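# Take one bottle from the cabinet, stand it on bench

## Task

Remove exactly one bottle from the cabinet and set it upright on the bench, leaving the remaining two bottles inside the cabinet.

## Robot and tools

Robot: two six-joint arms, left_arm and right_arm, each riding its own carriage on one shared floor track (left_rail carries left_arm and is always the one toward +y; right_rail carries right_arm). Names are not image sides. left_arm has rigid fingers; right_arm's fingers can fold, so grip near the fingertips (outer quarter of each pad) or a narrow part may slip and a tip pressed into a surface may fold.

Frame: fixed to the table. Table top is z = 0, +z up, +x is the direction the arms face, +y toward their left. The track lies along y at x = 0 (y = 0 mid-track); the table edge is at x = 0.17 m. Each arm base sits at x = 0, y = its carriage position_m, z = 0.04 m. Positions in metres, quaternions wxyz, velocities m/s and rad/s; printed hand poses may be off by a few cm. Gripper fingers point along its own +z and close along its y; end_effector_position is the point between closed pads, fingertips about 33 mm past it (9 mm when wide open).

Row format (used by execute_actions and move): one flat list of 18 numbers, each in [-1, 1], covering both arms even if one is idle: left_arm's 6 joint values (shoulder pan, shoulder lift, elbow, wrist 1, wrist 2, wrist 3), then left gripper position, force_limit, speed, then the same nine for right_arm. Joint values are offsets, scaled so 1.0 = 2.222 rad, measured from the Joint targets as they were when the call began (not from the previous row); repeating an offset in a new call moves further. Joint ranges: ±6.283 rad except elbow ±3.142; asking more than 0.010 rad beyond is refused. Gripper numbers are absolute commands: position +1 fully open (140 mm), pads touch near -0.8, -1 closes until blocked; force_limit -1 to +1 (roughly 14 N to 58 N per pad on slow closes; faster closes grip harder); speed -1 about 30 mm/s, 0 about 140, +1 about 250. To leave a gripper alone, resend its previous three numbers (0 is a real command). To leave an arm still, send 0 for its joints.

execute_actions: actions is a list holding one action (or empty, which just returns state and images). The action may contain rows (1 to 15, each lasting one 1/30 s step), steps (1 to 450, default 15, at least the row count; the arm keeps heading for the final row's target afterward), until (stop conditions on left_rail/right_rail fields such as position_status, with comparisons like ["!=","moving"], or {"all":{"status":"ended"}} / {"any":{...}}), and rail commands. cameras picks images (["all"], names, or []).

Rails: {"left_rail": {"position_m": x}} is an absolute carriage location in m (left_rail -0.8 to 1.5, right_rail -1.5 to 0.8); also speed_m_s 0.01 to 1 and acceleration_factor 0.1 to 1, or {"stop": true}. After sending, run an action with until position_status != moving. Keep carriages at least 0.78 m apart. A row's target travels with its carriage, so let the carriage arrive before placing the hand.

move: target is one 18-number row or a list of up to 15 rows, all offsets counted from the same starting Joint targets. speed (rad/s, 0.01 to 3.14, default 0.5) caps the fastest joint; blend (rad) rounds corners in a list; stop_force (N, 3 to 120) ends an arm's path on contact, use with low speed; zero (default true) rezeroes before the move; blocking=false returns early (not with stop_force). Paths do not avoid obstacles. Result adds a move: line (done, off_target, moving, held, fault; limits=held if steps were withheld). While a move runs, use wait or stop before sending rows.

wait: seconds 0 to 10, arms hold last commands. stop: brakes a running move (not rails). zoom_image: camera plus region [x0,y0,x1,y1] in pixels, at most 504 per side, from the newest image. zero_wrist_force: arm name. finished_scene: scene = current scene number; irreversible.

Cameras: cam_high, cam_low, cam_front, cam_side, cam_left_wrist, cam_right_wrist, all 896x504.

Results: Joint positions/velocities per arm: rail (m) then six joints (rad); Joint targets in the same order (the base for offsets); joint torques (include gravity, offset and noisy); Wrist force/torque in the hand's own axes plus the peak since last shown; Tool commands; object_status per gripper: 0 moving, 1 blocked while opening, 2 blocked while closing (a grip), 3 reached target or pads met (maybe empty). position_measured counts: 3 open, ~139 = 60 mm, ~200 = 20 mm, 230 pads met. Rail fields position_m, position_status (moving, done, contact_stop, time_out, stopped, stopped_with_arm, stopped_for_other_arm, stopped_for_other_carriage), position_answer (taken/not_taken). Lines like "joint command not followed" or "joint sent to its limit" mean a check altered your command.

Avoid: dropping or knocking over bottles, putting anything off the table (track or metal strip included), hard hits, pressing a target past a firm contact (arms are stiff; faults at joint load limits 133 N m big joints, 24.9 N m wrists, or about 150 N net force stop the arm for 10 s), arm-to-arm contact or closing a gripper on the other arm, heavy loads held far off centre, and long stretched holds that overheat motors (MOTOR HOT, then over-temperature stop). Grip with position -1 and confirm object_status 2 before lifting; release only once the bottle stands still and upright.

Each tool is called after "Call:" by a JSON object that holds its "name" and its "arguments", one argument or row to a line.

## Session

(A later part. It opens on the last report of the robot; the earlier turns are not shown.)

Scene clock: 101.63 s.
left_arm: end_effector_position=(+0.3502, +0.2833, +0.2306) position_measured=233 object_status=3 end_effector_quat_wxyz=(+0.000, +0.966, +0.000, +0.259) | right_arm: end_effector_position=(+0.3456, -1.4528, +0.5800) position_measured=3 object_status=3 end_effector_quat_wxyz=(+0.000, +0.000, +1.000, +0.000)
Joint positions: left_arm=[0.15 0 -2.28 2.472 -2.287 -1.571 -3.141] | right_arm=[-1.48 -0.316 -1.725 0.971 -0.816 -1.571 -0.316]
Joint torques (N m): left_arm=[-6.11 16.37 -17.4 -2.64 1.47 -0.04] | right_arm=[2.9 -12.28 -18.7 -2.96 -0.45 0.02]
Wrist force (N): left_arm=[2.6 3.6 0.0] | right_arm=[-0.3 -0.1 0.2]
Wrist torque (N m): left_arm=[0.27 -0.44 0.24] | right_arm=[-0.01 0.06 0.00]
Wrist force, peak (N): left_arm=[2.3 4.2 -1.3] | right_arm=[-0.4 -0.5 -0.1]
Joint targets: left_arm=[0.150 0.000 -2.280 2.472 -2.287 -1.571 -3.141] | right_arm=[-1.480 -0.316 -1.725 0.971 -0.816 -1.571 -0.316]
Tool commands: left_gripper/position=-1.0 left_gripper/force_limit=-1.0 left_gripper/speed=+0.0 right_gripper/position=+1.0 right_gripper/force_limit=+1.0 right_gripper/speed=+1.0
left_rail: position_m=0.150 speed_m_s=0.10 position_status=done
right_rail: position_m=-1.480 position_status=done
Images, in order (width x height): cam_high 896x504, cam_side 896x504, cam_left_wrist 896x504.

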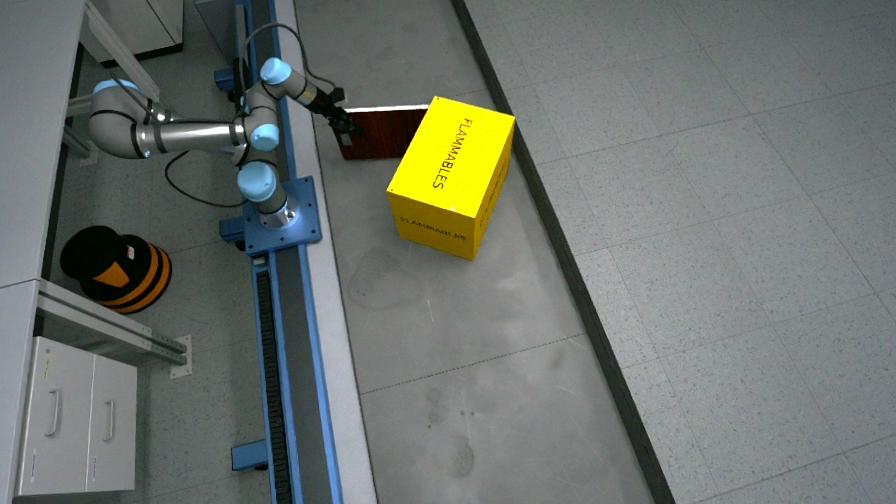

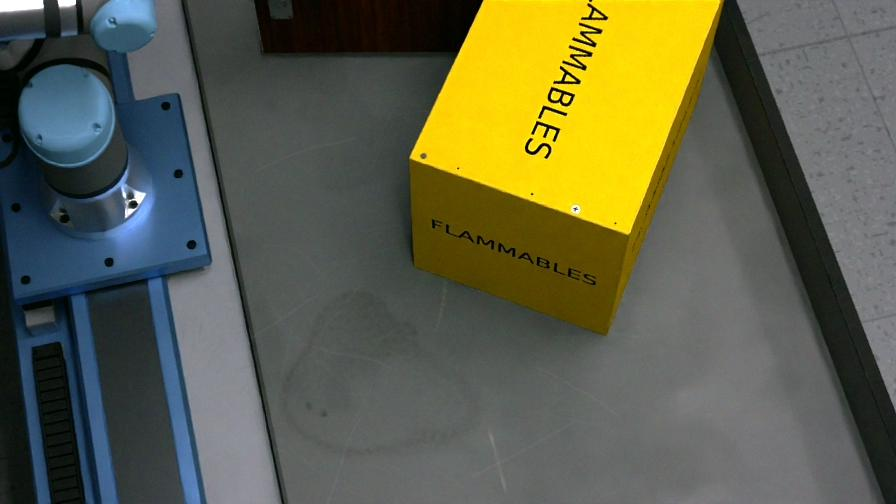

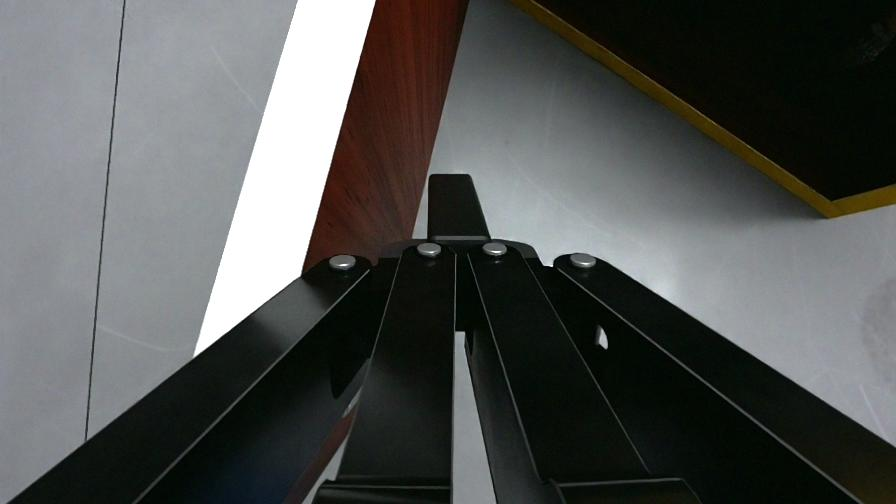

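Call:
{"name": "execute_actions", "arguments": {
  "actions": [
    {"left_rail":{"position_m":0.37,"speed_m_s":0.12},"steps":150,"until":{"left_rail":{"position_status":["!=","moving"]}}}
  ]
}}

Call:
{"name": "move", "arguments": {
  "target": [0,-0.1161,-0.1553,0.1536,0,0,-1,-1,0,0,0,0,0,0,0,1,1,1],
  "speed": 1.2
}}

Call:
{"name": "execute_actions", "arguments": {
  "actions": [
    {"left_rail":{"position_m":-0.4,"speed_m_s":0.8},"steps":150,"until":{"left_rail":{"position_status":["!=","moving"]}}}
  ]
}}

Call:
{"name": "move", "arguments": {
  "target": [-0.126,0.0072,0.081,0.54,0.7069,0.7069,0.4,-1,0,0,0,0,0,0,0,1,1,1],
  "speed": 1.3
}}

Call:
{"name": "move", "arguments": {
  "target": [-0.126,0.0072,0.081,0.54,0.7069,0.7069,0.2,-1,0,0,0,0,0,0,0,1,1,1],
  "speed": 1.3
}}

Call:
{"name": "execute_actions", "arguments": {
  "actions": [
    {"left_rail":{"position_m":0.25,"speed_m_s":0.6},"steps":150,"until":{"left_rail":{"position_status":["!=","moving"]}}}
  ],
  "cameras": ["cam_high","cam_left_wrist"]
}}

Scene clock: 115.80 s.
left_arm: end_effector_position=(+0.3502, +0.5033, +0.2306) position_measured=233 object_status=3 end_effector_quat_wxyz=(+0.000, +0.966, +0.000, +0.259) | right_arm: end_effector_position=(+0.3456, -1.4528, +0.5800) position_measured=3 object_status=3 end_effector_quat_wxyz=(+0.000, +0.000, +1.000, +0.000)
Joint positions: left_arm=[0.37 0 -2.28 2.472 -2.287 -1.571 -3.141] | right_arm=[-1.48 -0.316 -1.725 0.971 -0.816 -1.571 -0.316]
Joint torques (N m): left_arm=[-7.21 10.34 -16.27 -2.61 -0.09 -0.07] | right_arm=[3.4 -13.21 -18.37 -3.24 -0.43 0.11]
Wrist force (N): left_arm=[0.6 3.4 -0.8] | right_arm=[-0.2 -0.2 -0.2]
Wrist torque (N m): left_arm=[0.11 -0.34 0.21] | right_arm=[-0.03 0.05 0.00]
Wrist force, peak (N): left_arm=[2.8 7.2 -0.3] | right_arm=[-0.3 -0.5 -0.3]
Joint targets: left_arm=[0.370 0.000 -2.280 2.472 -2.287 -1.571 -3.141] | right_arm=[-1.480 -0.316 -1.725 0.971 -0.816 -1.571 -0.316]
Tool commands: left_gripper/position=-1.0 left_gripper/force_limit=-1.0 left_gripper/speed=+0.0 right_gripper/position=+1.0 right_gripper/force_limit=+1.0 right_gripper/speed=+1.0
left_rail: position_m=0.370 speed_m_s=0.12 position_status=done
right_rail: position_m=-1.480 position_status=done

Scene clock: 116.97 s.
left_arm: end_effector_position=(+0.3002, +0.5033, +0.4508) position_measured=233 object_status=3 end_effector_quat_wxyz=(+0.000, +0.924, +0.000, +0.383) | right_arm: end_effector_position=(+0.3456, -1.4528, +0.5800) position_measured=3 object_status=3 end_effector_quat_wxyz=(+0.000, +0.000, +1.000, +0.000)
Joint positions: left_arm=[0.37 0 -2.538 2.128 -1.946 -1.571 -3.141] | right_arm=[-1.48 -0.316 -1.725 0.971 -0.816 -1.571 -0.316]
Joint torques (N m): left_arm=[-6.19 -1.33 -39.29 -2.23 -0.42 -0.13] | right_arm=[2.38 -13.29 -19.99 -3.15 -0.58 0]
Wrist force (N): left_arm=[2.5 0.6 -0.7] | right_arm=[0.0 -0.3 -0.1]
Wrist torque (N m): left_arm=[0.04 -0.55 0.22] | right_arm=[-0.06 0.02 0.00]
Wrist force, peak (N): left_arm=[3.4 0.8 -3.8] | right_arm=[-0.2 -0.4 -0.2]
Joint targets: left_arm=[0.370 0.000 -2.538 2.127 -1.946 -1.571 -3.141] | right_arm=[-1.480 -0.316 -1.725 0.971 -0.816 -1.571 -0.316]
left_rail: position_m=0.370 speed_m_s=0.12 position_status=done
right_rail: position_m=-1.480 position_status=done
move: done

Scene clock: 118.77 s.
left_arm: end_effector_position=(+0.3002, -0.2667, +0.4510) position_measured=233 object_status=3 end_effector_quat_wxyz=(+0.000, +0.924, +0.000, +0.383) | right_arm: end_effector_position=(+0.3456, -1.4528, +0.5800) position_measured=3 object_status=3 end_effector_quat_wxyz=(+0.000, +0.000, +1.000, +0.000)
Joint positions: left_arm=[-0.4 0 -2.538 2.127 -1.946 -1.571 -3.141] | right_arm=[-1.48 -0.316 -1.725 0.971 -0.816 -1.571 -0.316]
Joint torques (N m): left_arm=[-0.29 1.24 -20.8 -2.73 -0.93 -0.06] | right_arm=[2.86 -14.22 -19.76 -3.04 -0.36 -0.04]
Wrist force (N): left_arm=[2.3 0.5 -0.4] | right_arm=[0.0 -0.3 0.0]
Wrist torque (N m): left_arm=[0.01 -0.52 0.21] | right_arm=[-0.06 -0.01 -0.01]
Wrist force, peak (N): left_arm=[2.3 3.6 -0.6] | right_arm=[-0.5 -0.3 -0.1]
Joint targets: left_arm=[-0.400 0.000 -2.538 2.127 -1.946 -1.571 -3.141] | right_arm=[-1.480 -0.316 -1.725 0.971 -0.816 -1.571 -0.316]
Tool commands: left_gripper/position=-1.0 left_gripper/force_limit=-1.0 left_gripper/speed=+0.0 right_gripper/position=+1.0 right_gripper/force_limit=+1.0 right_gripper/speed=+1.0
left_rail: position_m=-0.400 speed_m_s=0.80 position_status=done
right_rail: position_m=-1.480 position_status=done

Scene clock: 120.90 s.
left_arm: end_effector_position=(+0.2369, -0.0057, +0.4757) position_measured=78 object_status=3 end_effector_quat_wxyz=(+0.411, -0.236, +0.667, +0.575) | right_arm: end_effector_position=(+0.3456, -1.4528, +0.5800) position_measured=3 object_status=3 end_effector_quat_wxyz=(+0.000, +0.000, +1.000, +0.000)
Joint positions: left_arm=[-0.4 -0.28 -2.522 2.307 -0.746 0 -1.571] | right_arm=[-1.48 -0.316 -1.725 0.971 -0.816 -1.571 -0.316]
Joint torques (N m): left_arm=[-8.56 25.88 -11.41 -0.76 3.69 1.82] | right_arm=[1.93 -12.87 -18.13 -3.39 -0.58 -0.07]
Wrist force (N): left_arm=[-1.6 0.6 1.6] | right_arm=[0.0 -0.1 0.0]
Wrist torque (N m): left_arm=[0.04 0.73 -0.27] | right_arm=[-0.01 0.01 0.00]
Wrist force, peak (N): left_arm=[3.5 0.4 -1.7] | right_arm=[-0.4 -0.6 0.1]
Joint targets: left_arm=[-0.400 -0.280 -2.522 2.307 -0.746 0.000 -1.571] | right_arm=[-1.480 -0.316 -1.725 0.971 -0.816 -1.571 -0.316]
left_rail: position_m=-0.400 speed_m_s=0.80 position_status=done
right_rail: position_m=-1.480 position_status=done
move: done

Scene clock: 123.03 s.
left_arm: end_effector_position=(+0.3168, -0.4411, +0.2407) position_measured=104 object_status=3 end_effector_quat_wxyz=(+0.149, +0.810, -0.233, +0.517) | right_arm: end_effector_position=(+0.3456, -1.4528, +0.5800) position_measured=3 object_status=3 end_effector_quat_wxyz=(+0.000, +0.000, +1.000, +0.000)
Joint positions: left_arm=[-0.4 -0.56 -2.506 2.487 0.454 1.57 0] | right_arm=[-1.48 -0.316 -1.725 0.971 -0.816 -1.571 -0.316]
Joint torques (N m): left_arm=[-8.8 26.56 -10.63 0.64 1.7 1.71] | right_arm=[3.85 -14.26 -18.97 -3.1 -0.54 0.02]
Wrist force (N): left_arm=[2.9 0.8 -1.1] | right_arm=[0.2 0.1 -0.1]
Wrist torque (N m): left_arm=[0.04 -0.62 0.15] | right_arm=[0.02 -0.03 0.00]
Wrist force, peak (N): left_arm=[2.1 4.3 0.7] | right_arm=[0.0 -0.6 0.0]
Joint targets: left_arm=[-0.400 -0.560 -2.506 2.487 0.454 1.571 0.000] | right_arm=[-1.480 -0.316 -1.725 0.971 -0.816 -1.571 -0.316]
left_rail: position_m=-0.400 speed_m_s=0.80 position_status=done
right_rail: position_m=-1.480 position_status=done
move: done

Scene clock: 124.83 s.
left_arm: end_effector_position=(+0.3167, +0.2088, +0.2406) position_measured=104 object_status=3 end_effector_quat_wxyz=(+0.149, +0.810, -0.233, +0.517) | right_arm: end_effector_position=(+0.3456, -1.4528, +0.5800) position_measured=3 object_status=3 end_effector_quat_wxyz=(+0.000, +0.000, +1.000, +0.000)
Joint positions: left_arm=[0.25 -0.56 -2.506 2.487 0.454 1.571 0] | right_arm=[-1.48 -0.316 -1.725 0.971 -0.816 -1.571 -0.316]
Joint torques (N m): left_arm=[-3.31 6.35 -21.37 -2.86 -0.96 1.65] | right_arm=[2.45 -13.43 -19.89 -3.31 -0.46 -0.21]
Wrist force (N): left_arm=[3.1 1.3 -0.9] | right_arm=[-0.1 -0.1 0.0]
Wrist torque (N m): left_arm=[0.13 -0.66 0.15] | right_arm=[-0.02 0.03 -0.01]
Wrist force, peak (N): left_arm=[3.6 3.6 0.5] | right_arm=[-0.4 -0.3 -0.4]
Joint targets: left_arm=[0.250 -0.560 -2.506 2.487 0.454 1.571 0.000] | right_arm=[-1.480 -0.316 -1.725 0.971 -0.816 -1.571 -0.316]
Tool commands: left_gripper/position=+0.2 left_gripper/force_limit=-1.0 left_gripper/speed=+0.0 right_gripper/position=+1.0 right_gripper/force_limit=+1.0 right_gripper/speed=+1.0
left_rail: position_m=0.250 speed_m_s=0.60 position_status=done
right_rail: position_m=-1.480 position_status=done
Images, in order (width x height): cam_high 896x504, cam_left_wrist 896x504.

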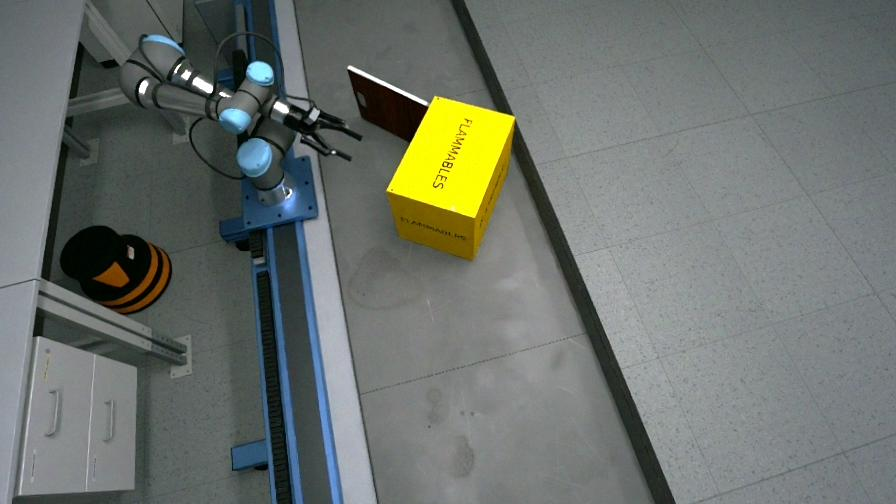

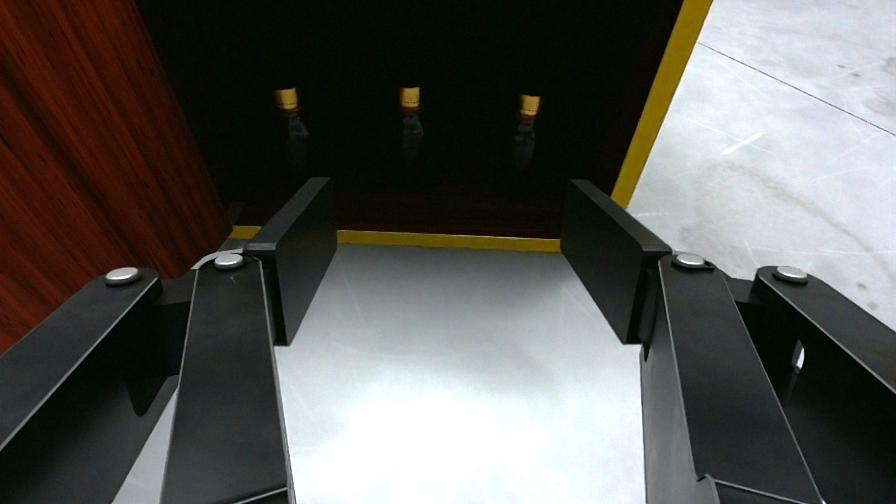

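Call:
{"name": "execute_actions", "arguments": {
  "actions": [
    {"left_rail":{"position_m":0.282,"speed_m_s":0.3},"steps":90,"until":{"left_rail":{"position_status":["!=","moving"]}}}
  ]
}}

Call:
{"name": "move", "arguments": {
  "target": [0,0.4509,0.0068,-0.4577,0,0,0.2,-1,0,0,0,0,0,0,0,1,1,1],
  "speed": 0.6,
  "cameras": ["cam_left_wrist"]
}}

Scene clock: 138.83 s.
left_arm: end_effector_position=(+0.3167, +0.2408, +0.2407) position_measured=104 object_status=3 end_effector_quat_wxyz=(+0.149, +0.810, -0.233, +0.517) | right_arm: end_effector_position=(+0.3456, -1.4528, +0.5800) position_measured=3 object_status=3 end_effector_quat_wxyz=(+0.000, +0.000, +1.000, +0.000)
Joint positions: left_arm=[0.282 -0.56 -2.506 2.487 0.454 1.571 0] | right_arm=[-1.48 -0.316 -1.725 0.971 -0.816 -1.571 -0.316]
Joint torques (N m): left_arm=[5.65 3.06 -34.56 -1.48 -1.16 1.62] | right_arm=[2.2 -13.75 -20.02 -3.26 -0.38 -0.21]
Wrist force (N): left_arm=[3.0 0.9 -0.6] | right_arm=[0.1 -0.3 0.0]
Wrist torque (N m): left_arm=[0.06 -0.64 0.16] | right_arm=[-0.06 -0.01 -0.01]
Wrist force, peak (N): left_arm=[3.8 3.3 -0.2] | right_arm=[-0.2 -0.6 0.0]
Joint targets: left_arm=[0.282 -0.560 -2.506 2.487 0.454 1.571 0.000] | right_arm=[-1.480 -0.316 -1.725 0.971 -0.816 -1.571 -0.316]
Tool commands: left_gripper/position=+0.2 left_gripper/force_limit=-1.0 left_gripper/speed=+0.0 right_gripper/position=+1.0 right_gripper/force_limit=+1.0 right_gripper/speed=+1.0
left_rail: position_m=0.282 speed_m_s=0.30 position_status=done
right_rail: position_m=-1.480 position_status=done

Scene clock: 141.27 s.
left_arm: end_effector_position=(+0.4783, +0.1396, +0.0755) position_measured=104 object_status=3 end_effector_quat_wxyz=(+0.149, +0.810, -0.233, +0.517) | right_arm: end_effector_position=(+0.3456, -1.4528, +0.5800) position_measured=3 object_status=3 end_effector_quat_wxyz=(+0.000, +0.000, +1.000, +0.000)
Joint positions: left_arm=[0.282 -0.56 -1.505 2.502 -0.563 1.571 0] | right_arm=[-1.48 -0.316 -1.725 0.971 -0.816 -1.571 -0.316]
Joint torques (N m): left_arm=[5.5 -4.11 0.54 -3.14 -0.95 1.55] | right_arm=[3.25 -14.7 -18.27 -3.09 -0.73 0.02]
Wrist force (N): left_arm=[2.6 0.5 -0.8] | right_arm=[-0.4 -0.2 -0.1]
Wrist torque (N m): left_arm=[-0.05 -0.57 0.13] | right_arm=[-0.05 0.08 0.00]
Wrist force, peak (N): left_arm=[3.4 1.0 -1.5] | right_arm=[-0.1 -0.5 -0.2]
Joint targets: left_arm=[0.282 -0.560 -1.504 2.502 -0.563 1.571 0.000] | right_arm=[-1.480 -0.316 -1.725 0.971 -0.816 -1.571 -0.316]
left_rail: position_m=0.282 speed_m_s=0.30 position_status=done
right_rail: position_m=-1.480 position_status=done
move: done
Images, in order (width x height): cam_left_wrist 896x504.

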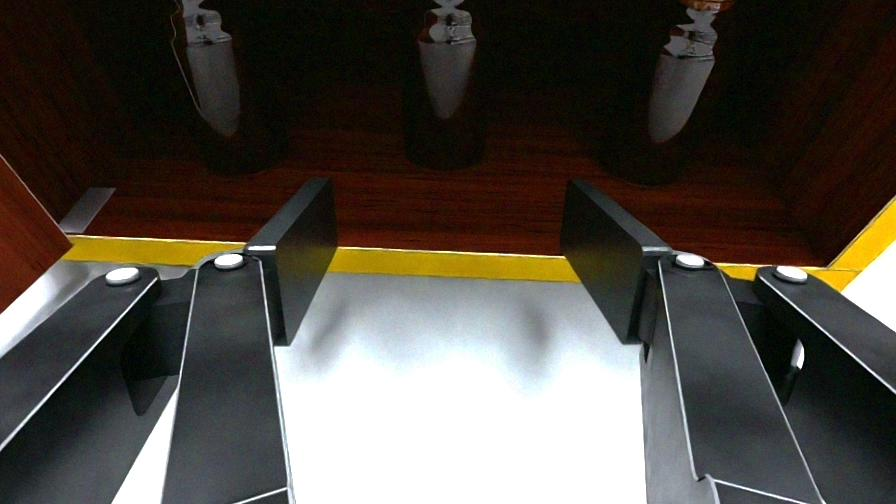

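Call:
{"name": "execute_actions", "arguments": {
  "actions": [
    {"left_rail":{"position_m":0.2775,"speed_m_s":0.1},"steps":90,"until":{"left_rail":{"position_status":["!=","moving"]}}}
  ]
}}

Call:
{"name": "move", "arguments": {
  "target": [0,0.1272,-0.1428,0.0162,0,0,0.2,-1,0,0,0,0,0,0,0,1,1,1],
  "speed": 0.2,
  "stop_force": 8,
  "cameras": ["cam_left_wrist"]
}}

Scene clock: 146.63 s.
left_arm: end_effector_position=(+0.4783, +0.1351, +0.0754) position_measured=104 object_status=3 end_effector_quat_wxyz=(+0.149, +0.810, -0.233, +0.517) | right_arm: end_effector_position=(+0.3456, -1.4528, +0.5800) position_measured=3 object_status=3 end_effector_quat_wxyz=(+0.000, +0.000, +1.000, +0.000)
Joint positions: left_arm=[0.278 -0.56 -1.504 2.502 -0.563 1.571 0] | right_arm=[-1.48 -0.316 -1.725 0.971 -0.816 -1.571 -0.316]
Joint torques (N m): left_arm=[3.66 -7.49 -3.29 -2.49 -0.89 1.45] | right_arm=[4.22 -13.7 -19.85 -3.19 -0.62 -0.13]
Wrist force (N): left_arm=[2.9 1.0 -0.7] | right_arm=[-0.2 0.1 -0.2]
Wrist torque (N m): left_arm=[0.05 -0.61 0.13] | right_arm=[0.02 0.05 0.00]
Wrist force, peak (N): left_arm=[3.6 2.1 -0.1] | right_arm=[-0.4 -0.4 -0.4]
Joint targets: left_arm=[0.277 -0.560 -1.504 2.502 -0.563 1.571 0.000] | right_arm=[-1.480 -0.316 -1.725 0.971 -0.816 -1.571 -0.316]
Tool commands: left_gripper/position=+0.2 left_gripper/force_limit=-1.0 left_gripper/speed=+0.0 right_gripper/position=+1.0 right_gripper/force_limit=+1.0 right_gripper/speed=+1.0
left_rail: position_m=0.278 speed_m_s=0.10 position_status=done
right_rail: position_m=-1.480 position_status=done

Scene clock: 149.40 s.
left_arm: end_effector_position=(+0.5869, +0.0670, +0.0580) position_measured=104 object_status=3 end_effector_quat_wxyz=(+0.148, +0.811, -0.233, +0.516) | right_arm: end_effector_position=(+0.3456, -1.4528, +0.5800) position_measured=3 object_status=3 end_effector_quat_wxyz=(+0.000, +0.000, +1.000, +0.000)
Joint positions: left_arm=[0.277 -0.56 -1.222 2.185 -0.527 1.571 0] | right_arm=[-1.48 -0.316 -1.725 0.971 -0.816 -1.571 -0.316]
Joint torques (N m): left_arm=[-7.28 -18.6 -28.45 0.67 -0.95 1.47] | right_arm=[4.13 -13.6 -19.59 -3.33 -0.8 -0.06]
Wrist force (N): left_arm=[3.2 0.8 -1.2] | right_arm=[-0.3 -0.1 -0.2]
Wrist torque (N m): left_arm=[-0.01 -0.68 0.14] | right_arm=[-0.02 0.08 -0.01]
Wrist force, peak (N): left_arm=[3.5 1.2 -0.8] | right_arm=[-0.4 -0.3 -0.5]
Joint targets: left_arm=[0.277 -0.560 -1.222 2.185 -0.527 1.571 0.000] | right_arm=[-1.480 -0.316 -1.725 0.971 -0.816 -1.571 -0.316]
left_rail: position_m=0.277 position_m_goal=0.278 speed_m_s=0.10 position_status=done
right_rail: position_m=-1.480 position_status=done
move: done
Images, in order (width x height): cam_left_wrist 896x504.

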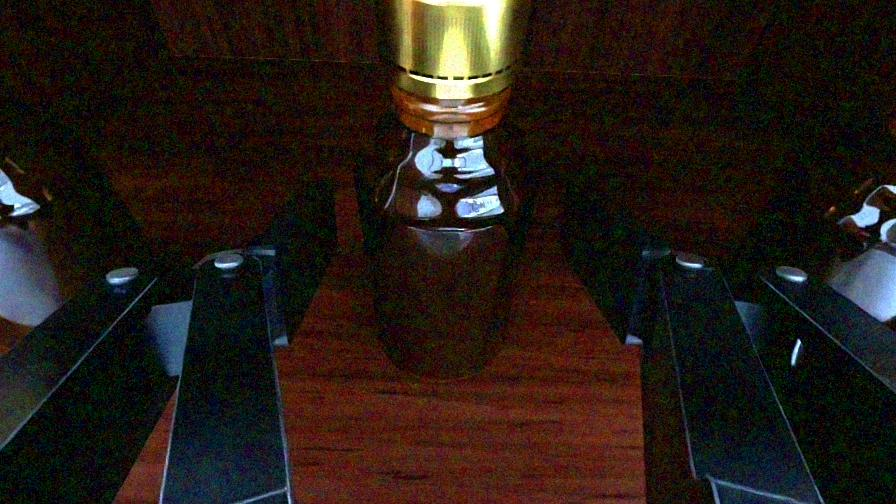

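Call:
{"name": "execute_actions", "arguments": {
  "actions": [
    {"rows":[[0,0,0,0,0,0,-1,-0.3,-1,0,0,0,0,0,0,1,1,1]],"steps":75}
  ]
}}

Call:
{"name": "move", "arguments": {
  "target": [
    [0,-0.0258,-0.0074,0.0332,0,0,-1,-0.3,-1,0,0,0,0,0,0,1,1,1],
    [0,-0.1493,0.1365,0.0127,0,0,-1,-0.3,-1,0,0,0,0,0,0,1,1,1],
    [0,-0.5782,0.1365,0.4415,0,0,-1,-0.3,-1,0,0,0,0,0,0,1,1,1]
  ],
  "speed": [0.1,0.2,0.4],
  "cameras": ["cam_left_wrist","cam_high"]
}}

Scene clock: 157.77 s.
left_arm: end_effector_position=(+0.5869, +0.0670, +0.0580) position_measured=161 object_status=2 end_effector_quat_wxyz=(+0.148, +0.811, -0.233, +0.516) | right_arm: end_effector_position=(+0.3456, -1.4528, +0.5800) position_measured=3 object_status=3 end_effector_quat_wxyz=(+0.000, +0.000, +1.000, +0.000)
Joint positions: left_arm=[0.277 -0.56 -1.222 2.185 -0.527 1.571 0] | right_arm=[-1.48 -0.316 -1.725 0.971 -0.816 -1.571 -0.316]
Joint torques (N m): left_arm=[-7.71 -18.71 -11.51 0.52 1.92 1.34] | right_arm=[4.13 -14.02 -19.79 -3.16 -0.77 -0.15]
Wrist force (N): left_arm=[7.0 -1.4 -5.8] | right_arm=[0.1 -0.3 -0.2]
Wrist torque (N m): left_arm=[0.06 -0.83 0.26] | right_arm=[-0.05 -0.01 0.00]
Wrist force, peak (N): left_arm=[7.4 -1.4 -5.9] | right_arm=[-0.7 -0.2 0.1]
Joint targets: left_arm=[0.277 -0.560 -1.222 2.185 -0.527 1.571 0.000] | right_arm=[-1.480 -0.316 -1.725 0.971 -0.816 -1.571 -0.316]
left_rail: position_m=0.277 position_m_goal=0.278 speed_m_s=0.10 position_status=done
right_rail: position_m=-1.480 position_status=done

Scene clock: 164.10 s.
left_arm: end_effector_position=(+0.3166, +0.2364, +0.2400) position_measured=161 object_status=2 end_effector_quat_wxyz=(+0.148, +0.810, -0.233, +0.517) | right_arm: end_effector_position=(+0.3456, -1.4528, +0.5800) position_measured=3 object_status=3 end_effector_quat_wxyz=(+0.000, +0.000, +1.000, +0.000)
Joint positions: left_arm=[0.277 -0.56 -2.506 2.488 0.454 1.571 0] | right_arm=[-1.48 -0.316 -1.725 0.971 -0.816 -1.571 -0.316]
Joint torques (N m): left_arm=[-7.42 -3.02 -12.39 0.02 -0.87 1.17] | right_arm=[4.3 -13.69 -19.45 -3.55 -0.97 -0.26]
Wrist force (N): left_arm=[0.1 1.5 0.4] | right_arm=[-0.2 -0.2 -0.1]
Wrist torque (N m): left_arm=[0.19 -0.53 0.16] | right_arm=[-0.04 0.04 0.00]
Wrist force, peak (N): left_arm=[7.1 -1.1 -6.1] | right_arm=[-0.7 -0.3 -0.2]
Joint targets: left_arm=[0.277 -0.560 -2.506 2.488 0.454 1.571 0.000] | right_arm=[-1.480 -0.316 -1.725 0.971 -0.816 -1.571 -0.316]
left_rail: position_m=0.277 position_m_goal=0.278 speed_m_s=0.10 position_status=done
right_rail: position_m=-1.480 position_status=done
move: done
Images, in order (width x height): cam_high 896x504, cam_left_wrist 896x504.

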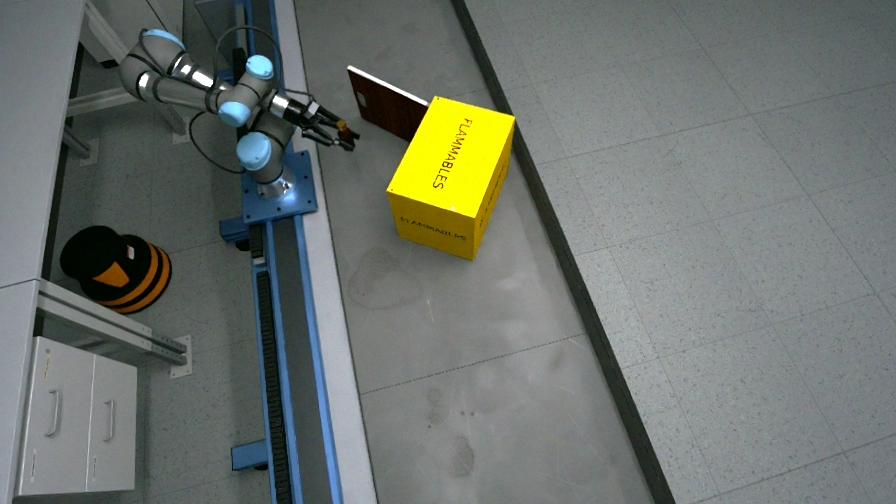

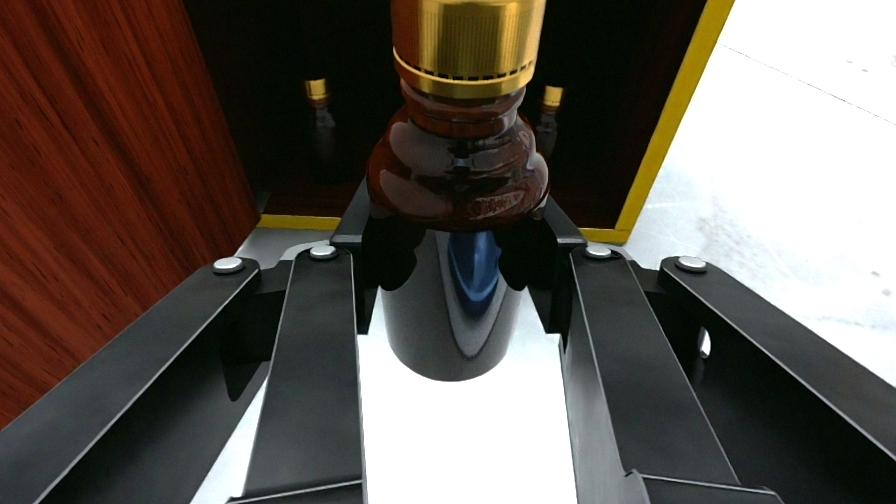

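Call:
{"name": "execute_actions", "arguments": {
  "actions": [
    {"left_rail":{"position_m":-0.3,"speed_m_s":0.4,"acceleration_factor":0.4},"steps":150,"until":{"left_rail":{"position_status":["!=","moving"]}}}
  ]
}}

Call:
{"name": "move", "arguments": {
  "target": [0,0.4289,0,-0.4289,0,0,-1,-0.3,-1,0,0,0,0,0,0,1,1,1],
  "speed": 0.4
}}

Call:
{"name": "move", "arguments": {
  "target": [0,0.0815,0.0194,-0.1008,0,0,-1,-0.3,-1,0,0,0,0,0,0,1,1,1],
  "speed": 0.06,
  "stop_force": 4,
  "cameras": ["cam_left_wrist"]
}}

Scene clock: 173.13 s.
left_arm: end_effector_position=(+0.3165, -0.3410, +0.2400) position_measured=161 object_status=2 end_effector_quat_wxyz=(+0.148, +0.810, -0.233, +0.517) | right_arm: end_effector_position=(+0.3456, -1.4528, +0.5800) position_measured=3 object_status=3 end_effector_quat_wxyz=(+0.000, +0.000, +1.000, +0.000)
Joint positions: left_arm=[-0.3 -0.56 -2.507 2.488 0.454 1.571 0] | right_arm=[-1.48 -0.316 -1.725 0.971 -0.816 -1.571 -0.316]
Joint torques (N m): left_arm=[-6.98 12.61 -21.53 -3.21 -0.86 1.1] | right_arm=[4.28 -14.27 -18.83 -3.52 -0.78 -0.2]
Wrist force (N): left_arm=[0.3 0.9 0.2] | right_arm=[-0.1 -0.3 0.1]
Wrist torque (N m): left_arm=[0.05 -0.56 0.15] | right_arm=[-0.06 0.02 -0.01]
Wrist force, peak (N): left_arm=[1.0 2.3 1.0] | right_arm=[-0.6 -0.3 -0.1]
Joint targets: left_arm=[-0.300 -0.560 -2.506 2.488 0.454 1.571 0.000] | right_arm=[-1.480 -0.316 -1.725 0.971 -0.816 -1.571 -0.316]
Tool commands: left_gripper/position=-1.0 left_gripper/force_limit=-0.3 left_gripper/speed=-1.0 right_gripper/position=+1.0 right_gripper/force_limit=+1.0 right_gripper/speed=+1.0
left_rail: position_m=-0.300 speed_m_s=0.40 position_status=done
right_rail: position_m=-1.480 position_status=done

Scene clock: 176.17 s.
left_arm: end_effector_position=(+0.4777, -0.4421, +0.0902) position_measured=161 object_status=2 end_effector_quat_wxyz=(+0.148, +0.810, -0.233, +0.517) | right_arm: end_effector_position=(+0.3456, -1.4528, +0.5800) position_measured=3 object_status=3 end_effector_quat_wxyz=(+0.000, +0.000, +1.000, +0.000)
Joint positions: left_arm=[-0.3 -0.56 -1.554 2.488 -0.499 1.571 0] | right_arm=[-1.48 -0.316 -1.725 0.971 -0.816 -1.571 -0.316]
Joint torques (N m): left_arm=[-7 -5.27 -24.06 -3.6 -0.77 1.03] | right_arm=[4.93 -15.56 -19.31 -3.57 -0.67 -0.38]
Wrist force (N): left_arm=[0.2 1.0 -0.1] | right_arm=[-0.2 -0.1 -0.2]
Wrist torque (N m): left_arm=[0.07 -0.54 0.15] | right_arm=[-0.02 0.06 0.00]
Wrist force, peak (N): left_arm=[0.9 1.3 0.4] | right_arm=[-0.4 -0.6 0.1]
Joint targets: left_arm=[-0.300 -0.560 -1.553 2.488 -0.499 1.571 0.000] | right_arm=[-1.480 -0.316 -1.725 0.971 -0.816 -1.571 -0.316]
left_rail: position_m=-0.300 speed_m_s=0.40 position_status=done
right_rail: position_m=-1.480 position_status=done
move: done

Scene clock: 181.20 s.
left_arm: end_effector_position=(+0.4782, -0.4424, +0.0397) position_measured=161 object_status=2 end_effector_quat_wxyz=(+0.148, +0.811, -0.233, +0.517) | right_arm: end_effector_position=(+0.3456, -1.4528, +0.5800) position_measured=3 object_status=3 end_effector_quat_wxyz=(+0.000, +0.000, +1.000, +0.000)
Joint positions: left_arm=[-0.3 -0.56 -1.379 2.53 -0.715 1.571 0] | right_arm=[-1.48 -0.316 -1.725 0.971 -0.816 -1.571 -0.316]
Joint torques (N m): left_arm=[-6.52 -34.31 -24.07 -0.77 -0.72 1.06] | right_arm=[4.18 -15.17 -19.54 -3.72 -0.88 -0.04]
Wrist force (N): left_arm=[4.3 0.7 -2.1] | right_arm=[-0.4 -0.4 -0.1]
Wrist torque (N m): left_arm=[0.10 -0.75 0.23] | right_arm=[-0.07 0.10 0.00]
Wrist force, peak (N): left_arm=[16.6 0.9 -5.9] | right_arm=[-0.3 -0.6 -0.2]
Joint targets: left_arm=[-0.300 -0.560 -1.379 2.530 -0.715 1.571 0.000] | right_arm=[-1.480 -0.316 -1.725 0.971 -0.816 -1.571 -0.316]
left_rail: position_m=-0.300 speed_m_s=0.40 position_status=done
right_rail: position_m=-1.480 position_status=done
move: contact (left_arm)
Images, in order (width x height): cam_left_wrist 896x504.

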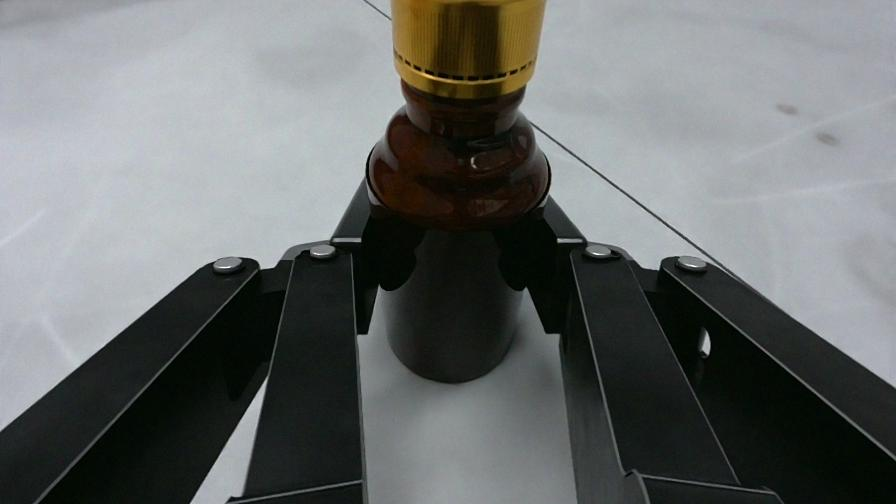

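Call:
{"name": "execute_actions", "arguments": {
  "actions": [
    {"rows":[[0,0,0,0,0,0,0.15,-0.3,-1,0,0,0,0,0,0,1,1,1]],"steps":60}
  ]
}}

Call:
{"name": "move", "arguments": {
  "target": [0,-0.5077,-0.0185,0.5261,0,0,0.15,-0.3,-1,0,0,0,0,0,0,1,1,1],
  "speed": 0.5,
  "cameras": ["cam_left_wrist"]
}}

Call:
{"name": "move", "arguments": {
  "target": [0.126,-0.0072,-0.081,-0.54,-0.7069,-0.7069,-1,-1,0,0,0,0,0,0,0,1,1,1],
  "speed": 1.3
}}

Call:
{"name": "move", "arguments": {
  "target": [0.126,-0.0072,-0.081,-0.54,-0.7069,-0.7069,-1,-1,0,0,0,0,0,0,0,1,1,1],
  "speed": 1.3
}}

Call:
{"name": "execute_actions", "arguments": {
  "actions": [
    {"left_rail":{"position_m":0.55,"speed_m_s":0.8,"acceleration_factor":0.6},"steps":150,"until":{"left_rail":{"position_status":["!=","moving"]}}}
  ]
}}

Call:
{"name": "move", "arguments": {
  "target": [0,0.2815,0.0839,-0.2474,0,0,-1,-1,0,0,0,0,0,0,0,1,1,1],
  "speed": 0.8
}}

Call:
{"name": "execute_actions", "arguments": {
  "actions": [
    {"left_rail":{"position_m":0.11,"speed_m_s":0.1,"acceleration_factor":0.5},"steps":200,"until":{"left_rail":{"position_status":["!=","moving"]}}}
  ],
  "cameras": ["cam_high","cam_front","cam_left_wrist"]
}}

Scene clock: 195.50 s.
left_arm: end_effector_position=(+0.4782, -0.4424, +0.0397) position_measured=110 object_status=3 end_effector_quat_wxyz=(+0.148, +0.810, -0.233, +0.517) | right_arm: end_effector_position=(+0.3456, -1.4528, +0.5800) position_measured=3 object_status=3 end_effector_quat_wxyz=(+0.000, +0.000, +1.000, +0.000)
Joint positions: left_arm=[-0.3 -0.56 -1.379 2.53 -0.715 1.571 0] | right_arm=[-1.48 -0.316 -1.725 0.971 -0.816 -1.571 -0.316]
Joint torques (N m): left_arm=[-6.15 -34.21 -22.57 -1.57 -0.68 0.87] | right_arm=[4.89 -16.54 -18.77 -3.53 -0.92 -0.23]
Wrist force (N): left_arm=[3.3 1.1 -1.0] | right_arm=[-0.1 -0.3 0.1]
Wrist torque (N m): left_arm=[0.10 -0.71 0.15] | right_arm=[-0.05 0.03 0.00]
Wrist force, peak (N): left_arm=[4.4 0.6 -2.2] | right_arm=[-0.4 -0.7 -0.2]
Joint targets: left_arm=[-0.300 -0.560 -1.379 2.530 -0.715 1.571 0.000] | right_arm=[-1.480 -0.316 -1.725 0.971 -0.816 -1.571 -0.316]
left_rail: position_m=-0.300 speed_m_s=0.40 position_status=done
right_rail: position_m=-1.480 position_status=done

Scene clock: 198.57 s.
left_arm: end_effector_position=(+0.3165, -0.3410, +0.2398) position_measured=110 object_status=3 end_effector_quat_wxyz=(+0.148, +0.810, -0.233, +0.517) | right_arm: end_effector_position=(+0.3456, -1.4528, +0.5800) position_measured=3 object_status=3 end_effector_quat_wxyz=(+0.000, +0.000, +1.000, +0.000)
Joint positions: left_arm=[-0.3 -0.56 -2.506 2.489 0.453 1.571 0] | right_arm=[-1.48 -0.316 -1.725 0.971 -0.816 -1.571 -0.316]
Joint torques (N m): left_arm=[-6.88 -0.24 -38.1 0.6 -0.69 0.93] | right_arm=[5.59 -16.43 -20.17 -3.57 -0.85 -0.29]
Wrist force (N): left_arm=[3.2 0.7 -1.0] | right_arm=[-0.2 0.0 -0.2]
Wrist torque (N m): left_arm=[0.01 -0.67 0.15] | right_arm=[0.01 0.04 0.00]
Wrist force, peak (N): left_arm=[3.6 0.8 -0.9] | right_arm=[-0.4 -0.4 -0.1]
Joint targets: left_arm=[-0.300 -0.560 -2.507 2.489 0.454 1.571 0.000] | right_arm=[-1.480 -0.316 -1.725 0.971 -0.816 -1.571 -0.316]
left_rail: position_m=-0.300 speed_m_s=0.40 position_status=done
right_rail: position_m=-1.480 position_status=done
move: done
Images, in order (width x height): cam_left_wrist 896x504.

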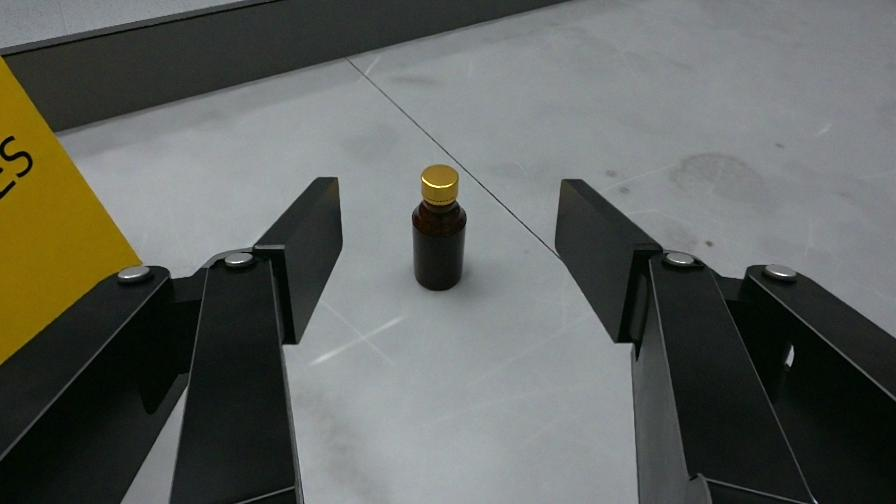

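Scene clock: 200.70 s.
left_arm: end_effector_position=(+0.2370, +0.0943, +0.4751) position_measured=233 object_status=3 end_effector_quat_wxyz=(+0.411, -0.236, +0.667, +0.576) | right_arm: end_effector_position=(+0.3456, -1.4528, +0.5800) position_measured=3 object_status=3 end_effector_quat_wxyz=(+0.000, +0.000, +1.000, +0.000)
Joint positions: left_arm=[-0.3 -0.28 -2.523 2.309 -0.746 0 -1.57] | right_arm=[-1.48 -0.316 -1.725 0.971 -0.816 -1.571 -0.316]
Joint torques (N m): left_arm=[7.11 -1.74 -38.96 -4.59 0.15 -2.29] | right_arm=[4.91 -16.55 -19.95 -3.77 -0.86 -0.2]
Wrist force (N): left_arm=[-1.6 0.8 1.9] | right_arm=[-0.3 -0.3 -0.2]
Wrist torque (N m): left_arm=[0.11 0.76 -0.12] | right_arm=[-0.06 0.08 0.00]
Wrist force, peak (N): left_arm=[1.2 4.7 0.8] | right_arm=[-0.6 -0.2 -0.3]
Joint targets: left_arm=[-0.300 -0.280 -2.523 2.309 -0.746 0.000 -1.571] | right_arm=[-1.480 -0.316 -1.725 0.971 -0.816 -1.571 -0.316]
left_rail: position_m=-0.300 speed_m_s=0.40 position_status=done
right_rail: position_m=-1.480 position_status=done
move: done

Scene clock: 202.83 s.
left_arm: end_effector_position=(+0.3001, -0.1666, +0.4501) position_measured=233 object_status=3 end_effector_quat_wxyz=(+0.000, +0.924, +0.000, +0.382) | right_arm: end_effector_position=(+0.3456, -1.4528, +0.5800) position_measured=3 object_status=3 end_effector_quat_wxyz=(+0.000, +0.000, +1.000, +0.000)
Joint positions: left_arm=[-0.3 0 -2.539 2.129 -1.946 -1.571 -3.141] | right_arm=[-1.48 -0.316 -1.725 0.971 -0.816 -1.571 -0.316]
Joint torques (N m): left_arm=[6.87 -1.45 -39.39 -5.76 -1.88 -2.12] | right_arm=[6.03 -15.58 -18.67 -3.64 -0.81 -0.12]
Wrist force (N): left_arm=[2.1 0.5 -0.8] | right_arm=[-0.3 -0.3 -0.2]
Wrist torque (N m): left_arm=[0.02 -0.48 0.21] | right_arm=[-0.06 0.07 0.00]
Wrist force, peak (N): left_arm=[3.4 0.1 -1.6] | right_arm=[-0.3 -0.5 0.1]
Joint targets: left_arm=[-0.300 0.000 -2.539 2.129 -1.946 -1.571 -3.141] | right_arm=[-1.480 -0.316 -1.725 0.971 -0.816 -1.571 -0.316]
left_rail: position_m=-0.300 speed_m_s=0.40 position_status=done
right_rail: position_m=-1.480 position_status=done
move: done

Scene clock: 205.03 s.
left_arm: end_effector_position=(+0.3001, +0.6833, +0.4502) position_measured=233 object_status=3 end_effector_quat_wxyz=(+0.000, +0.924, +0.000, +0.383) | right_arm: end_effector_position=(+0.3456, -1.4528, +0.5800) position_measured=3 object_status=3 end_effector_quat_wxyz=(+0.000, +0.000, +1.000, +0.000)
Joint positions: left_arm=[0.55 0 -2.539 2.129 -1.946 -1.571 -3.141] | right_arm=[-1.48 -0.316 -1.725 0.971 -0.816 -1.571 -0.316]
Joint torques (N m): left_arm=[-1.91 0.74 -22.63 -5.27 0.76 -2.05] | right_arm=[6.04 -16.29 -19.84 -3.61 -0.79 -0.33]
Wrist force (N): left_arm=[2.7 0.7 -0.8] | right_arm=[-0.2 0.2 -0.1]
Wrist torque (N m): left_arm=[0.05 -0.61 0.22] | right_arm=[0.05 0.04 -0.01]
Wrist force, peak (N): left_arm=[2.4 2.7 -0.6] | right_arm=[-0.4 -0.5 0.0]
Joint targets: left_arm=[0.550 0.000 -2.539 2.129 -1.946 -1.571 -3.141] | right_arm=[-1.480 -0.316 -1.725 0.971 -0.816 -1.571 -0.316]
Tool commands: left_gripper/position=-1.0 left_gripper/force_limit=-1.0 left_gripper/speed=+0.0 right_gripper/position=+1.0 right_gripper/force_limit=+1.0 right_gripper/speed=+1.0
left_rail: position_m=0.550 speed_m_s=0.80 position_status=done
right_rail: position_m=-1.480 position_status=done

Scene clock: 206.60 s.
left_arm: end_effector_position=(+0.4599, +0.6833, +0.2297) position_measured=233 object_status=3 end_effector_quat_wxyz=(+0.000, +0.966, +0.000, +0.259) | right_arm: end_effector_position=(+0.3456, -1.4528, +0.5800) position_measured=3 object_status=3 end_effector_quat_wxyz=(+0.000, +0.000, +1.000, +0.000)
Joint positions: left_arm=[0.55 0 -1.914 2.315 -2.495 -1.571 -3.141] | right_arm=[-1.48 -0.316 -1.725 0.971 -0.816 -1.571 -0.316]
Joint torques (N m): left_arm=[-7.23 2.74 -11.33 -5.99 0.64 -1.97] | right_arm=[5.35 -14.77 -18.98 -3.81 -1.01 -0.28]
Wrist force (N): left_arm=[1.4 0.4 -0.1] | right_arm=[-0.2 0.1 -0.2]
Wrist torque (N m): left_arm=[0.03 -0.32 0.21] | right_arm=[0.03 0.06 0.00]
Wrist force, peak (N): left_arm=[1.8 0.3 -2.6] | right_arm=[0.2 -0.3 0.5]
Joint targets: left_arm=[0.550 0.000 -1.913 2.315 -2.496 -1.571 -3.141] | right_arm=[-1.480 -0.316 -1.725 0.971 -0.816 -1.571 -0.316]
left_rail: position_m=0.550 speed_m_s=0.80 position_status=done
right_rail: position_m=-1.480 position_status=done
move: done

Scene clock: 211.40 s.
left_arm: end_effector_position=(+0.4600, +0.2433, +0.2296) position_measured=233 object_status=3 end_effector_quat_wxyz=(+0.000, +0.966, +0.000, +0.258) | right_arm: end_effector_position=(+0.3456, -1.4528, +0.5800) position_measured=3 object_status=3 end_effector_quat_wxyz=(+0.000, +0.000, +1.000, +0.000)
Joint positions: left_arm=[0.11 0 -1.913 2.315 -2.496 -1.571 -3.141] | right_arm=[-1.48 -0.316 -1.725 0.971 -0.816 -1.571 -0.316]
Joint torques (N m): left_arm=[-7.61 2.42 -13.91 -2.71 -1.96 -1.77] | right_arm=[4.76 -16.47 -19.09 -3.57 -0.95 -0.37]
Wrist force (N): left_arm=[2.4 -5.0 -0.5] | right_arm=[-0.1 -0.4 0.2]
Wrist torque (N m): left_arm=[-0.35 -0.40 0.13] | right_arm=[-0.08 0.02 -0.01]
Wrist force, peak (N): left_arm=[4.9 -5.0 -2.3] | right_arm=[-0.5 -0.3 -0.2]
Joint targets: left_arm=[0.110 0.000 -1.913 2.315 -2.496 -1.571 -3.141] | right_arm=[-1.480 -0.316 -1.725 0.971 -0.816 -1.571 -0.316]
Tool commands: left_gripper/position=-1.0 left_gripper/force_limit=-1.0 left_gripper/speed=+0.0 right_gripper/position=+1.0 right_gripper/force_limit=+1.0 right_gripper/speed=+1.0
left_rail: position_m=0.110 speed_m_s=0.10 position_status=done
right_rail: position_m=-1.480 position_status=done
Images, in order (width x height): cam_high 896x504, cam_front 896x504, cam_left_wrist 896x504.

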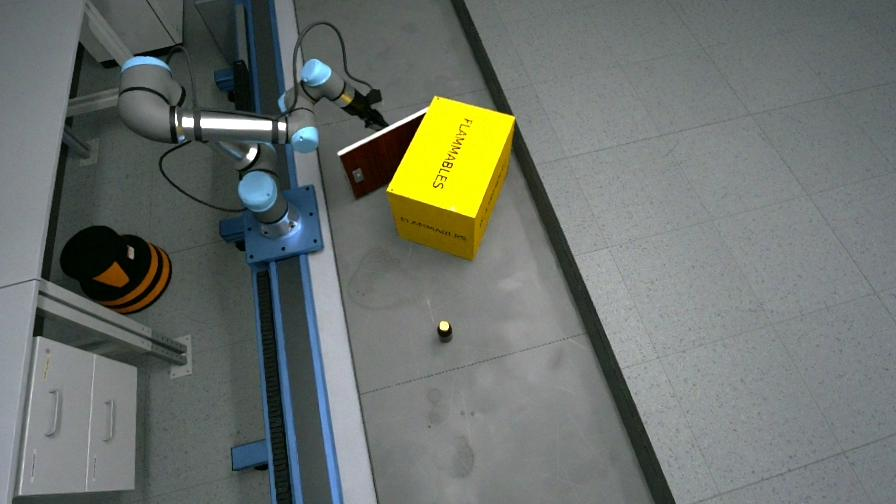

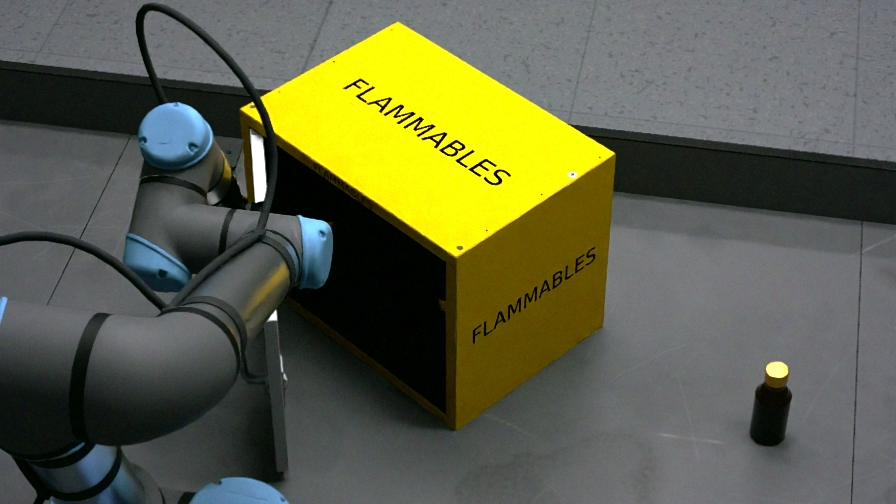

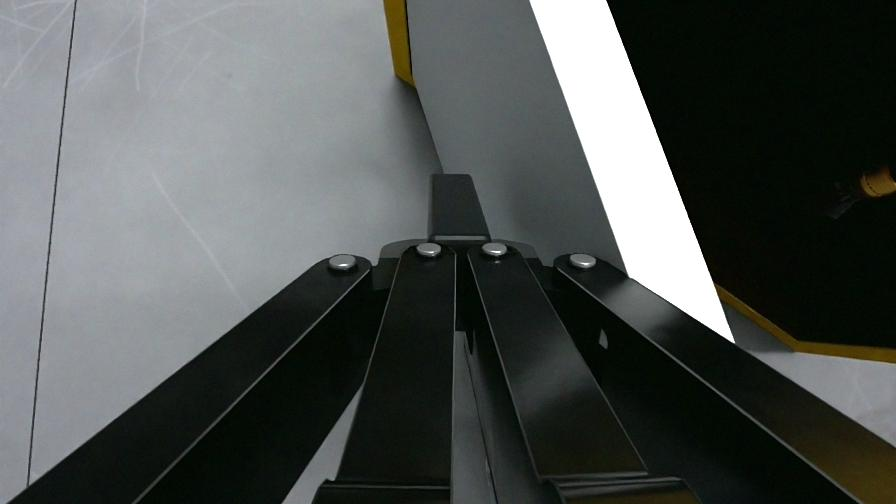

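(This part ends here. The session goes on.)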